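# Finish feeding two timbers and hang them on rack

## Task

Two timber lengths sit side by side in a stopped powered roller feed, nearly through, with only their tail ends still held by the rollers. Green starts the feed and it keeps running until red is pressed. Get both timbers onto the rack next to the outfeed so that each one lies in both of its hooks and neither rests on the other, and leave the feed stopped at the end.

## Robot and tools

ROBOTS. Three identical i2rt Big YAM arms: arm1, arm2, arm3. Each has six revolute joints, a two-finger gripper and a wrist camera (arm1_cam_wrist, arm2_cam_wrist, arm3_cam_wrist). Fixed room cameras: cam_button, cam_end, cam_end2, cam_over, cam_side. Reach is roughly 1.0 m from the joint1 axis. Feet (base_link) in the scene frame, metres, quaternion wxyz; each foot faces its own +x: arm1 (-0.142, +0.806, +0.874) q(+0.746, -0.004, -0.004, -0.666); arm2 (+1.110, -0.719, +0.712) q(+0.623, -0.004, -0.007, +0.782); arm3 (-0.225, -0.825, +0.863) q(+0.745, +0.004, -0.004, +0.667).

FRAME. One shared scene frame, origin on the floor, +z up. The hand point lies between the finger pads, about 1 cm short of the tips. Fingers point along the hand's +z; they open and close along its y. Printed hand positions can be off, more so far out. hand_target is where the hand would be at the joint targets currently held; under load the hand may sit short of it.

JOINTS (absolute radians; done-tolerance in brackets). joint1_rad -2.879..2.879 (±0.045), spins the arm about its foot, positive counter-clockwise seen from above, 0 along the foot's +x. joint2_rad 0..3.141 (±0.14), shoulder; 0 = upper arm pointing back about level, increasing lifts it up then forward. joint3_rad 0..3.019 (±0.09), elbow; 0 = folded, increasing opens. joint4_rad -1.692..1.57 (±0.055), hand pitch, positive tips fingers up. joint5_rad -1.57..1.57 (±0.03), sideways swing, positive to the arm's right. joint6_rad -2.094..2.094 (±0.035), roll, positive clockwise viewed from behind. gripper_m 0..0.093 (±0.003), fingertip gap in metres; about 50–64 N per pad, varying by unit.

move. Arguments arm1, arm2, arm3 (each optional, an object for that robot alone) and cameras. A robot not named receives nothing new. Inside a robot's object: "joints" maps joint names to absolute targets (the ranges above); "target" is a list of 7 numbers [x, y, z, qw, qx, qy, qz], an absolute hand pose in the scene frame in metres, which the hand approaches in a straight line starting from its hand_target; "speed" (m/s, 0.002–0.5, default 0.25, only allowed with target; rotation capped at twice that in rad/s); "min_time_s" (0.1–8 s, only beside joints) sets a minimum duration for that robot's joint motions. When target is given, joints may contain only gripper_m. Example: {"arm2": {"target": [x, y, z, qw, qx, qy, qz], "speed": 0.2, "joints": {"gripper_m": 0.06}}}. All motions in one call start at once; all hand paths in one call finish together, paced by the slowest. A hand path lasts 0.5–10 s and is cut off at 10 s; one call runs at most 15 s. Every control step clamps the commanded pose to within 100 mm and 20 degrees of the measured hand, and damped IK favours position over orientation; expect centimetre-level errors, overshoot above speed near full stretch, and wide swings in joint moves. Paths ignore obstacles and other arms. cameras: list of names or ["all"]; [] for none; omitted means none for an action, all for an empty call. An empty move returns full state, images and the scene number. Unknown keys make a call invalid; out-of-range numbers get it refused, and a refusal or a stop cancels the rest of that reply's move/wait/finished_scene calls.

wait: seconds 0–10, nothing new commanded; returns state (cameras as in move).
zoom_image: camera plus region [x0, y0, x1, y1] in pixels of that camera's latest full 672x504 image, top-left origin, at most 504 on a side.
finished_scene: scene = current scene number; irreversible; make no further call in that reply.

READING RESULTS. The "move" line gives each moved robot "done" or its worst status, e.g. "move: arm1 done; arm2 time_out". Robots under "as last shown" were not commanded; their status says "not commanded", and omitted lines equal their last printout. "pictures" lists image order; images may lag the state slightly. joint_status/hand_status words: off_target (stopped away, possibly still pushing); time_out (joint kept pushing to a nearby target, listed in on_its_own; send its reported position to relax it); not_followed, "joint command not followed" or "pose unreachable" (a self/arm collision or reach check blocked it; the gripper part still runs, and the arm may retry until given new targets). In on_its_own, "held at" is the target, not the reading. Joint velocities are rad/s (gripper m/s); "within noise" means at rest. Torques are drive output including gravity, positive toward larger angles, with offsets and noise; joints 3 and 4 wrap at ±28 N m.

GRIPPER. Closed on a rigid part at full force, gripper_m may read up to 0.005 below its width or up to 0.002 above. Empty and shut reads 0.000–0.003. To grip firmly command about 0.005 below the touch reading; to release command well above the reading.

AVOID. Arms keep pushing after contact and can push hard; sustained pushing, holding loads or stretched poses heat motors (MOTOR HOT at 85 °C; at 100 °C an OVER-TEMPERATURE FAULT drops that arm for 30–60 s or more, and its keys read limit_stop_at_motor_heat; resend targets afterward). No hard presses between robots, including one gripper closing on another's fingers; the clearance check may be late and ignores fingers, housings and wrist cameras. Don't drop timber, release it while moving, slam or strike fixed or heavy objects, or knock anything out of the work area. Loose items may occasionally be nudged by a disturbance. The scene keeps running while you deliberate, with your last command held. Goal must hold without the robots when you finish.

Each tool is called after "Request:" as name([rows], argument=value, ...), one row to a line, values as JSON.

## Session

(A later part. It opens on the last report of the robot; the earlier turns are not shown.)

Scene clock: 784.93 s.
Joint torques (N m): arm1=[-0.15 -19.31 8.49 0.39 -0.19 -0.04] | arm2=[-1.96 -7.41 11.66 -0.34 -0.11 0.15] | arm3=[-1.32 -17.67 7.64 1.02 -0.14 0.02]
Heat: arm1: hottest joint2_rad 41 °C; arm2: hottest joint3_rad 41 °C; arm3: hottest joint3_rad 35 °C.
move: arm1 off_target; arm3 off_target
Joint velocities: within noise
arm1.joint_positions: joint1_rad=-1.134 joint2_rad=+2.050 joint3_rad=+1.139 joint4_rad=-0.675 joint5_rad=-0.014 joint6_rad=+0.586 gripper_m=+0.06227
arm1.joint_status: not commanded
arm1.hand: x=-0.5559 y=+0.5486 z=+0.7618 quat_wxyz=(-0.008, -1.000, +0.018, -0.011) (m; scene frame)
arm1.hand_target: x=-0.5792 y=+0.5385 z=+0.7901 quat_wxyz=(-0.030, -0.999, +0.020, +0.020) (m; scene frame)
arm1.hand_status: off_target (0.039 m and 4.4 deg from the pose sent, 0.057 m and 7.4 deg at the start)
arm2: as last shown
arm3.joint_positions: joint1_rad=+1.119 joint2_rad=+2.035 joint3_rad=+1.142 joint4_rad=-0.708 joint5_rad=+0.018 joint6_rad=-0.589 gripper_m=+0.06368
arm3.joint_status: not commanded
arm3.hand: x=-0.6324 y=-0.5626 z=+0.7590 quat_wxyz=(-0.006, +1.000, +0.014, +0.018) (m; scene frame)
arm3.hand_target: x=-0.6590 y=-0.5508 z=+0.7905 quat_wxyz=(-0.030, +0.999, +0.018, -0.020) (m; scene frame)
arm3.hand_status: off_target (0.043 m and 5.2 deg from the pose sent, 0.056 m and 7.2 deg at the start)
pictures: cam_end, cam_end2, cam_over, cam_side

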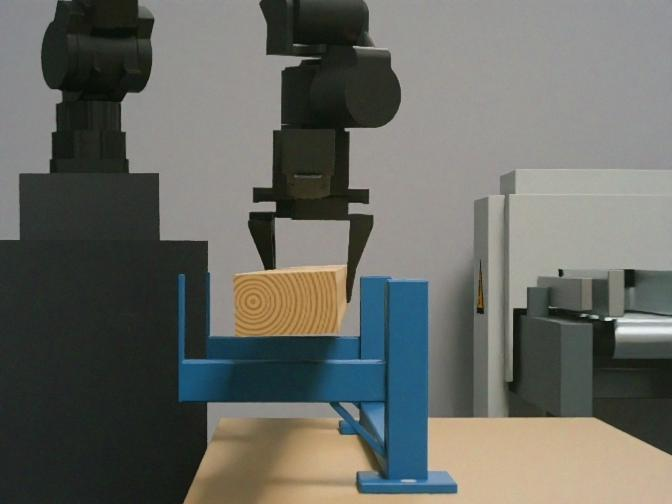

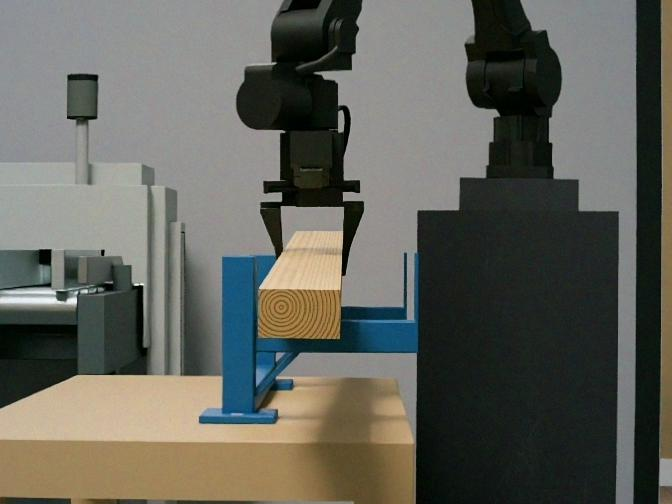

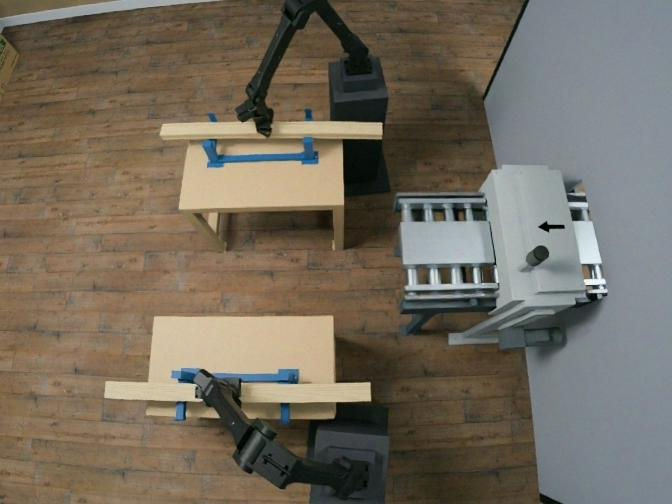

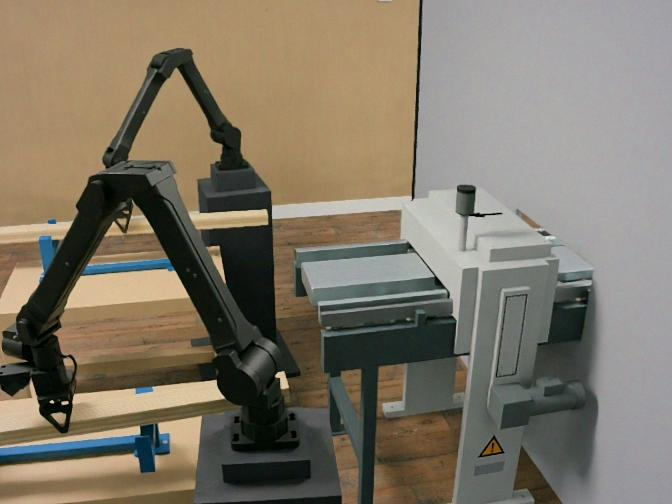

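Request:
move(arm1={"target":[-0.58,0.54,0.70,0.03,1,-0.01,-0.02],"speed":0.06}, arm3={"target":[-0.66,-0.565,0.70,-0.03,1,0.018,-0.02],"speed":0.06}, cameras=["cam_over","cam_side","cam_end","cam_end2"])

Scene clock: 794.67 s.
Joint torques (N m): arm1=[-0.5 -10.99 8.25 4.1 -0.38 -0.19] | arm2=[-1.96 -7.41 11.66 -0.35 -0.12 0.15] | arm3=[0.15 -9.11 6.39 3.95 -0.01 0.25]
Heat: arm1: hottest joint2_rad 39 °C; arm2: hottest joint3_rad 41 °C; arm3: hottest joint3_rad 35 °C.
move: arm1 off_target; arm3 off_target
Joint velocities: within noise
arm1.joint_positions: joint1_rad=-1.135 joint2_rad=+2.120 joint3_rad=+1.135 joint4_rad=-0.574 joint5_rad=-0.009 joint6_rad=+0.577 gripper_m=+0.06185
arm1.joint_status: not commanded
arm1.hand: x=-0.5604 y=+0.5472 z=+0.7279 quat_wxyz=(-0.013, -1.000, +0.014, +0.002) (m; scene frame)
arm1.hand_target: x=-0.5779 y=+0.5414 z=+0.7025 quat_wxyz=(-0.029, -0.999, +0.010, +0.020) (m; scene frame)
arm1.hand_status: off_target (0.035 m and 2.9 deg from the pose sent, 0.067 m and 4.5 deg at the start)
arm2: as last shown
arm3.joint_positions: joint1_rad=+1.130 joint2_rad=+2.089 joint3_rad=+1.125 joint4_rad=-0.589 joint5_rad=+0.015 joint6_rad=-0.584 gripper_m=+0.06368
arm3.joint_status: not commanded
arm3.hand: x=-0.6411 y=-0.5634 z=+0.7298 quat_wxyz=(-0.017, +1.000, +0.016, -0.003) (m; scene frame)
arm3.hand_target: x=-0.6577 y=-0.5663 z=+0.7026 quat_wxyz=(-0.029, +0.999, +0.018, -0.019) (m; scene frame)
arm3.hand_status: off_target (0.035 m and 2.4 deg from the pose sent, 0.065 m and 5.2 deg at the start)
pictures: cam_end, cam_end2, cam_over, cam_side

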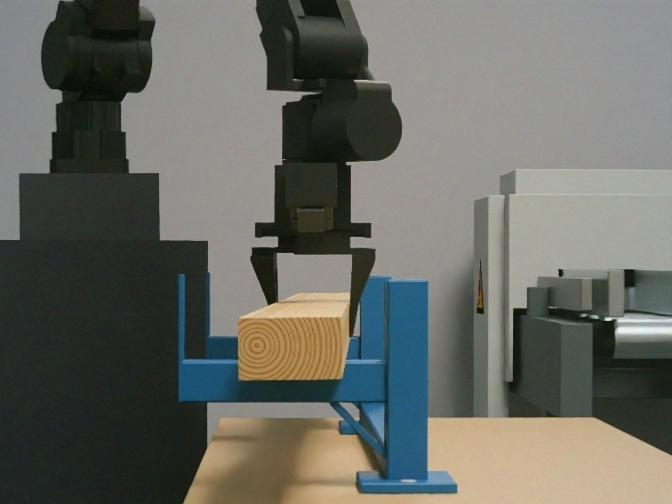

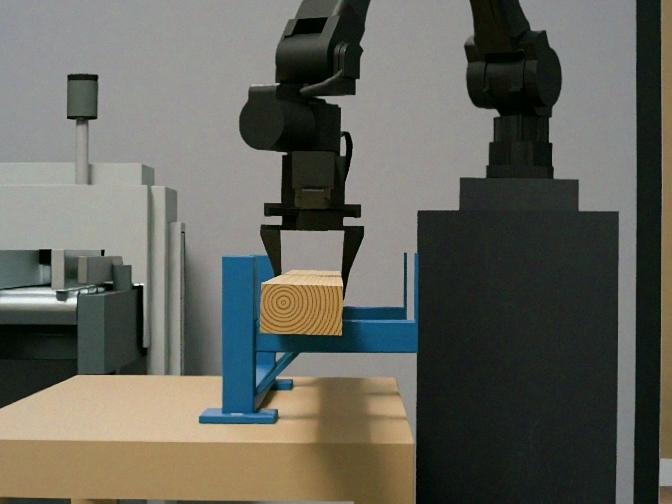

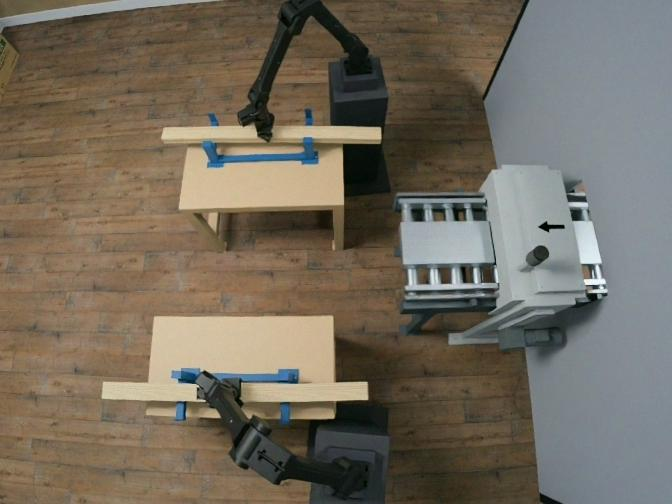

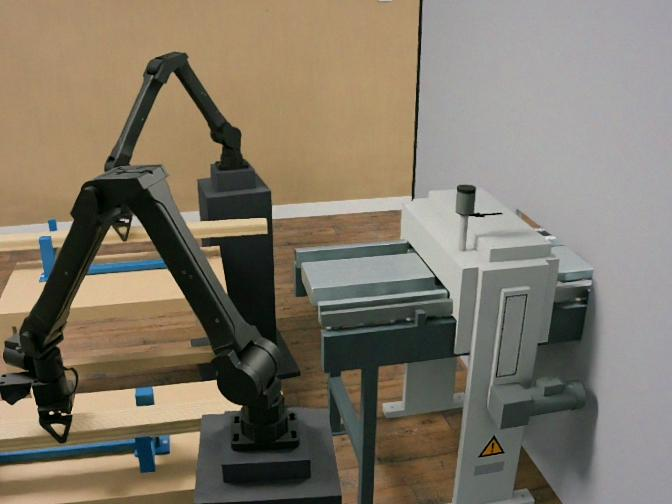

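Request:
move(arm1={"target":[-0.565,0.545,0.72,0.015,1,-0.01,0],"speed":0.05}, arm3={"target":[-0.645,-0.562,0.72,0.015,1,0.016,0],"speed":0.05})

Request:
move(arm1={"joints":{"gripper_m":0.085}}, arm3={"joints":{"gripper_m":0.085}})

Request:
move(arm1={"target":[-0.56,0.545,0.88,0,1,0,0],"speed":0.1}, arm3={"target":[-0.64,-0.56,0.88,0,1,0,0],"speed":0.1}, cameras=["all"])

Scene clock: 805.60 s.
Joint torques (N m): arm1=[0.32 -14.1 7.39 0.73 -0.26 -0.09] | arm2=[-1.96 -7.41 11.66 -0.35 -0.11 0.15] | arm3=[-2.26 -11.69 7.53 0.29 -0.73 0.02]
Heat: arm1: hottest joint2_rad 37 °C; arm2: hottest joint3_rad 41 °C; arm3: hottest joint3_rad 34 °C.
move: arm1 done; arm3 off_target
Joint velocities: within noise
arm1.joint_positions: joint1_rad=-1.135 joint2_rad=+2.120 joint3_rad=+1.135 joint4_rad=-0.580 joint5_rad=-0.008 joint6_rad=+0.577 gripper_m=+0.06184
arm1.joint_status: not commanded
arm1.hand: x=-0.5589 y=+0.5481 z=+0.7278 quat_wxyz=(-0.011, -1.000, +0.014, -0.001) (m; scene frame)
arm1.hand_target: x=-0.5648 y=+0.5452 z=+0.7202 quat_wxyz=(-0.015, -1.000, +0.010, +0.000) (m; scene frame)
arm1.hand_status: done (0.010 m and 0.7 deg from the pose sent, 0.009 m and 0.6 deg at the start)
arm2.joint_positions: joint1_rad=+0.008 joint2_rad=+1.218 joint3_rad=+0.967 joint4_rad=-1.366 joint5_rad=-0.014 joint6_rad=-0.973 gripper_m=+0.00050
arm2.joint_status: not commanded
arm2.hand: x=+1.0340 y=-0.4155 z=+0.8796 quat_wxyz=(+0.020, +0.983, -0.182, +0.009) (m; scene frame)
arm2.hand_target: x=+1.0282 y=-0.4009 z=+0.8999 quat_wxyz=(+0.000, +0.984, -0.180, +0.000) (m; scene frame)
arm2.hand_status: not commanded
arm3.joint_positions: joint1_rad=+1.117 joint2_rad=+2.097 joint3_rad=+1.142 joint4_rad=-0.622 joint5_rad=-0.019 joint6_rad=-0.598 gripper_m=+0.06368
arm3.joint_status: not commanded
arm3.hand: x=-0.6398 y=-0.5636 z=+0.7297 quat_wxyz=(+0.004, +1.000, +0.017, -0.002) (m; scene frame)
arm3.hand_target: x=-0.6446 y=-0.5621 z=+0.7201 quat_wxyz=(+0.015, +1.000, +0.016, +0.000) (m; scene frame)
arm3.hand_status: off_target (0.011 m and 1.3 deg from the pose sent, 0.011 m and 3.7 deg at the start)
pictures: none

Scene clock: 806.30 s.
Joint torques (N m): arm1=[-0.21 -14.45 7.34 0.66 -0.15 -0.08] | arm2=[-1.9 -7.36 11.67 -0.35 -0.12 0.15] | arm3=[-2.14 -12.81 7.27 0.28 -0.25 0.02]
Heat: arm1: hottest joint2_rad 37 °C; arm2: hottest joint3_rad 41 °C; arm3: hottest joint3_rad 34 °C.
move: arm1 done; arm3 done
Joint velocities: within noise
arm1.joint_positions: joint1_rad=-1.135 joint2_rad=+2.126 joint3_rad=+1.135 joint4_rad=-0.578 joint5_rad=-0.011 joint6_rad=+0.574 gripper_m=+0.08492
arm1.joint_status: all done
arm1.hand: x=-0.5577 y=+0.5484 z=+0.7252 quat_wxyz=(-0.011, -1.000, +0.013, -0.003) (m; scene frame)
arm1.hand_target: x=-0.5648 y=+0.5451 z=+0.7203 quat_wxyz=(-0.015, -1.000, +0.010, +0.000) (m; scene frame)
arm1.hand_status: not commanded
arm2: as last shown
arm3.joint_positions: joint1_rad=+1.117 joint2_rad=+2.112 joint3_rad=+1.143 joint4_rad=-0.625 joint5_rad=-0.033 joint6_rad=-0.599 gripper_m=+0.08494
arm3.joint_status: all done
arm3.hand: x=-0.6375 y=-0.5678 z=+0.7227 quat_wxyz=(+0.014, +1.000, +0.017, +0.001) (m; scene frame)
arm3.hand_target: x=-0.6448 y=-0.5621 z=+0.7202 quat_wxyz=(+0.015, +1.000, +0.016, +0.000) (m; scene frame)
arm3.hand_status: not commanded
pictures: none

Scene clock: 808.63 s.
Joint torques (N m): arm1=[1.44 -15.03 11.02 -0.28 0.12 -0.09] | arm2=[-1.96 -7.36 11.67 -0.35 -0.11 0.15] | arm3=[-2.43 -12.86 10.02 0.25 -0.03 0.12]
Heat: arm1: hottest joint2_rad 36 °C; arm2: hottest joint3_rad 41 °C; arm3: hottest joint3_rad 34 °C.
move: arm1 off_target; arm3 off_target
Joint velocities: within noise
arm1.joint_positions: joint1_rad=-1.130 joint2_rad=+1.840 joint3_rad=+1.167 joint4_rad=-0.932 joint5_rad=+0.007 joint6_rad=+0.572 gripper_m=+0.08494
arm1.joint_status: not commanded
arm1.hand: x=-0.5494 y=+0.5564 z=+0.8677 quat_wxyz=(+0.006, -1.000, +0.009, -0.013) (m; scene frame)
arm1.hand_target: x=-0.5597 y=+0.5453 z=+0.8802 quat_wxyz=(+0.000, -1.000, +0.000, +0.000) (m; scene frame)
arm1.hand_status: off_target (0.020 m and 2.0 deg from the pose sent, 0.155 m and 2.0 deg at the start)
arm2: as last shown
arm3.joint_positions: joint1_rad=+1.117 joint2_rad=+1.820 joint3_rad=+1.168 joint4_rad=-0.958 joint5_rad=-0.014 joint6_rad=-0.581 gripper_m=+0.08496
arm3.joint_status: not commanded
arm3.hand: x=-0.6269 y=-0.5725 z=+0.8667 quat_wxyz=(+0.010, +1.000, +0.008, +0.013) (m; scene frame)
arm3.hand_target: x=-0.6395 y=-0.5603 z=+0.8802 quat_wxyz=(+0.000, +1.000, +0.000, +0.000) (m; scene frame)
arm3.hand_status: off_target (0.022 m and 2.1 deg from the pose sent, 0.158 m and 2.5 deg at the start)
pictures: arm1_cam_wrist, arm2_cam_wrist, arm3_cam_wrist, cam_button, cam_end, cam_end2, cam_over, cam_side

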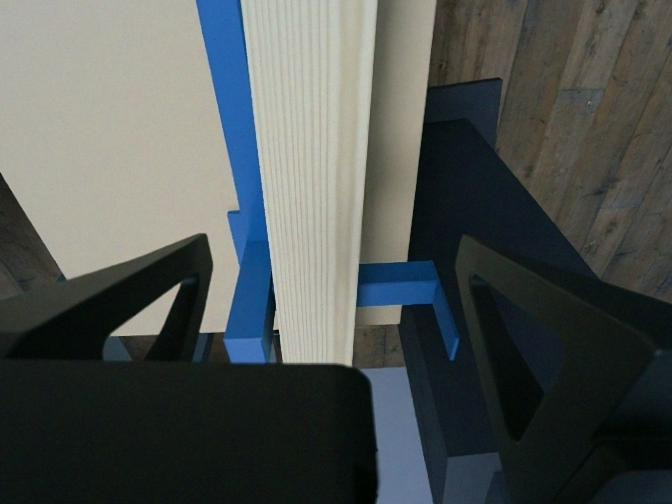

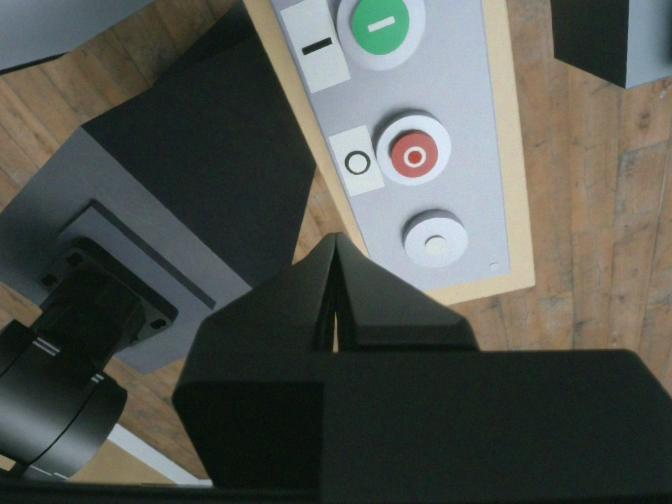

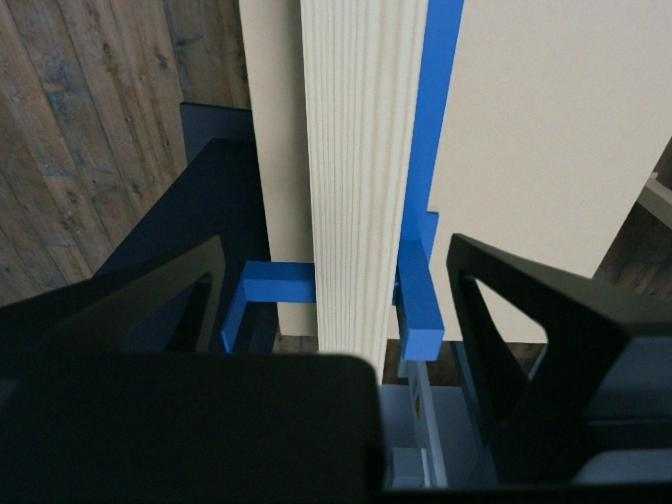

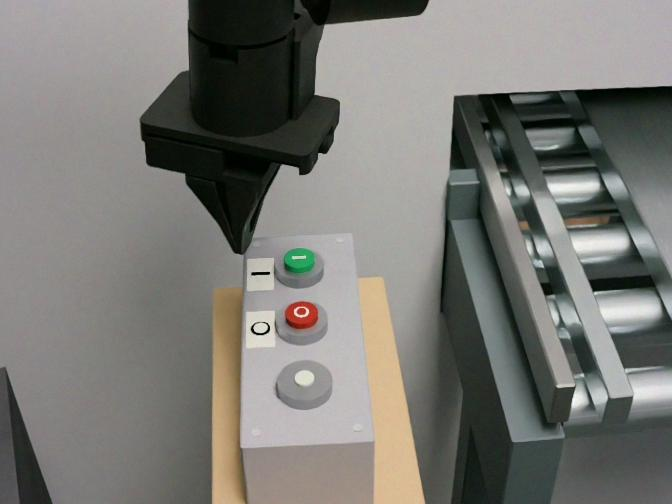

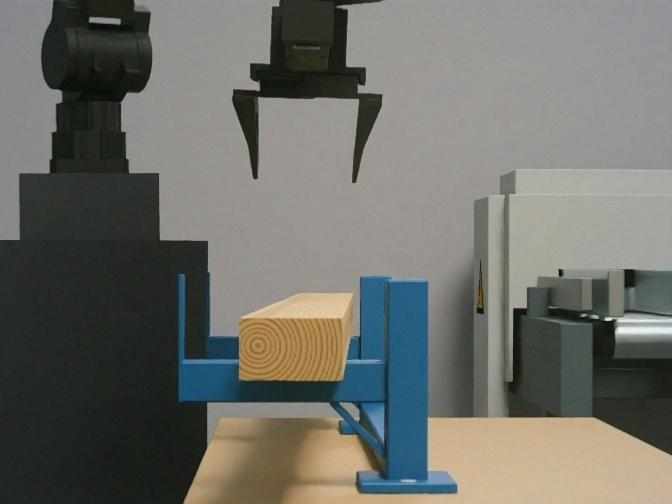

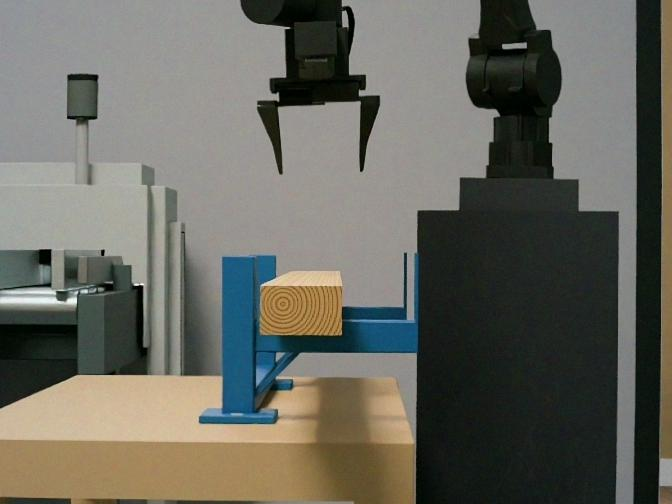

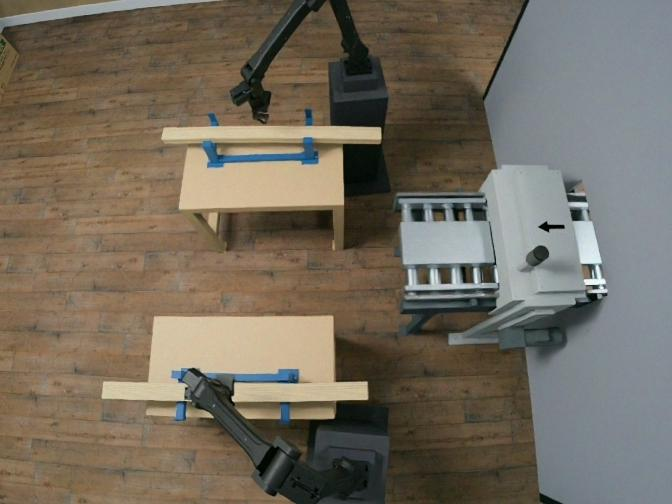

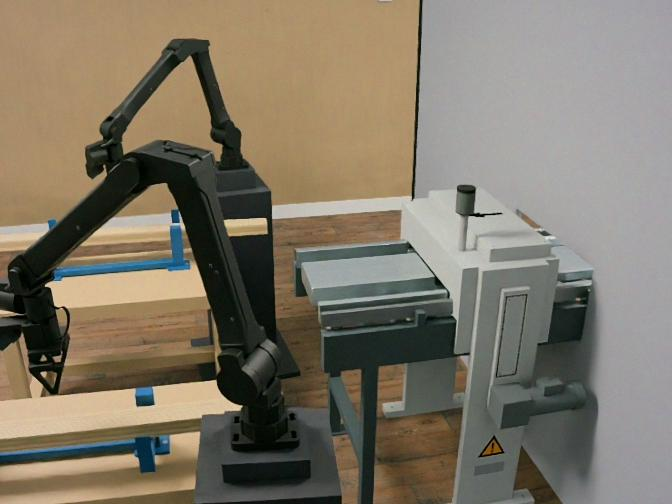

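Request:
finished_scene(scene=1)

The scene is finished: the task was done.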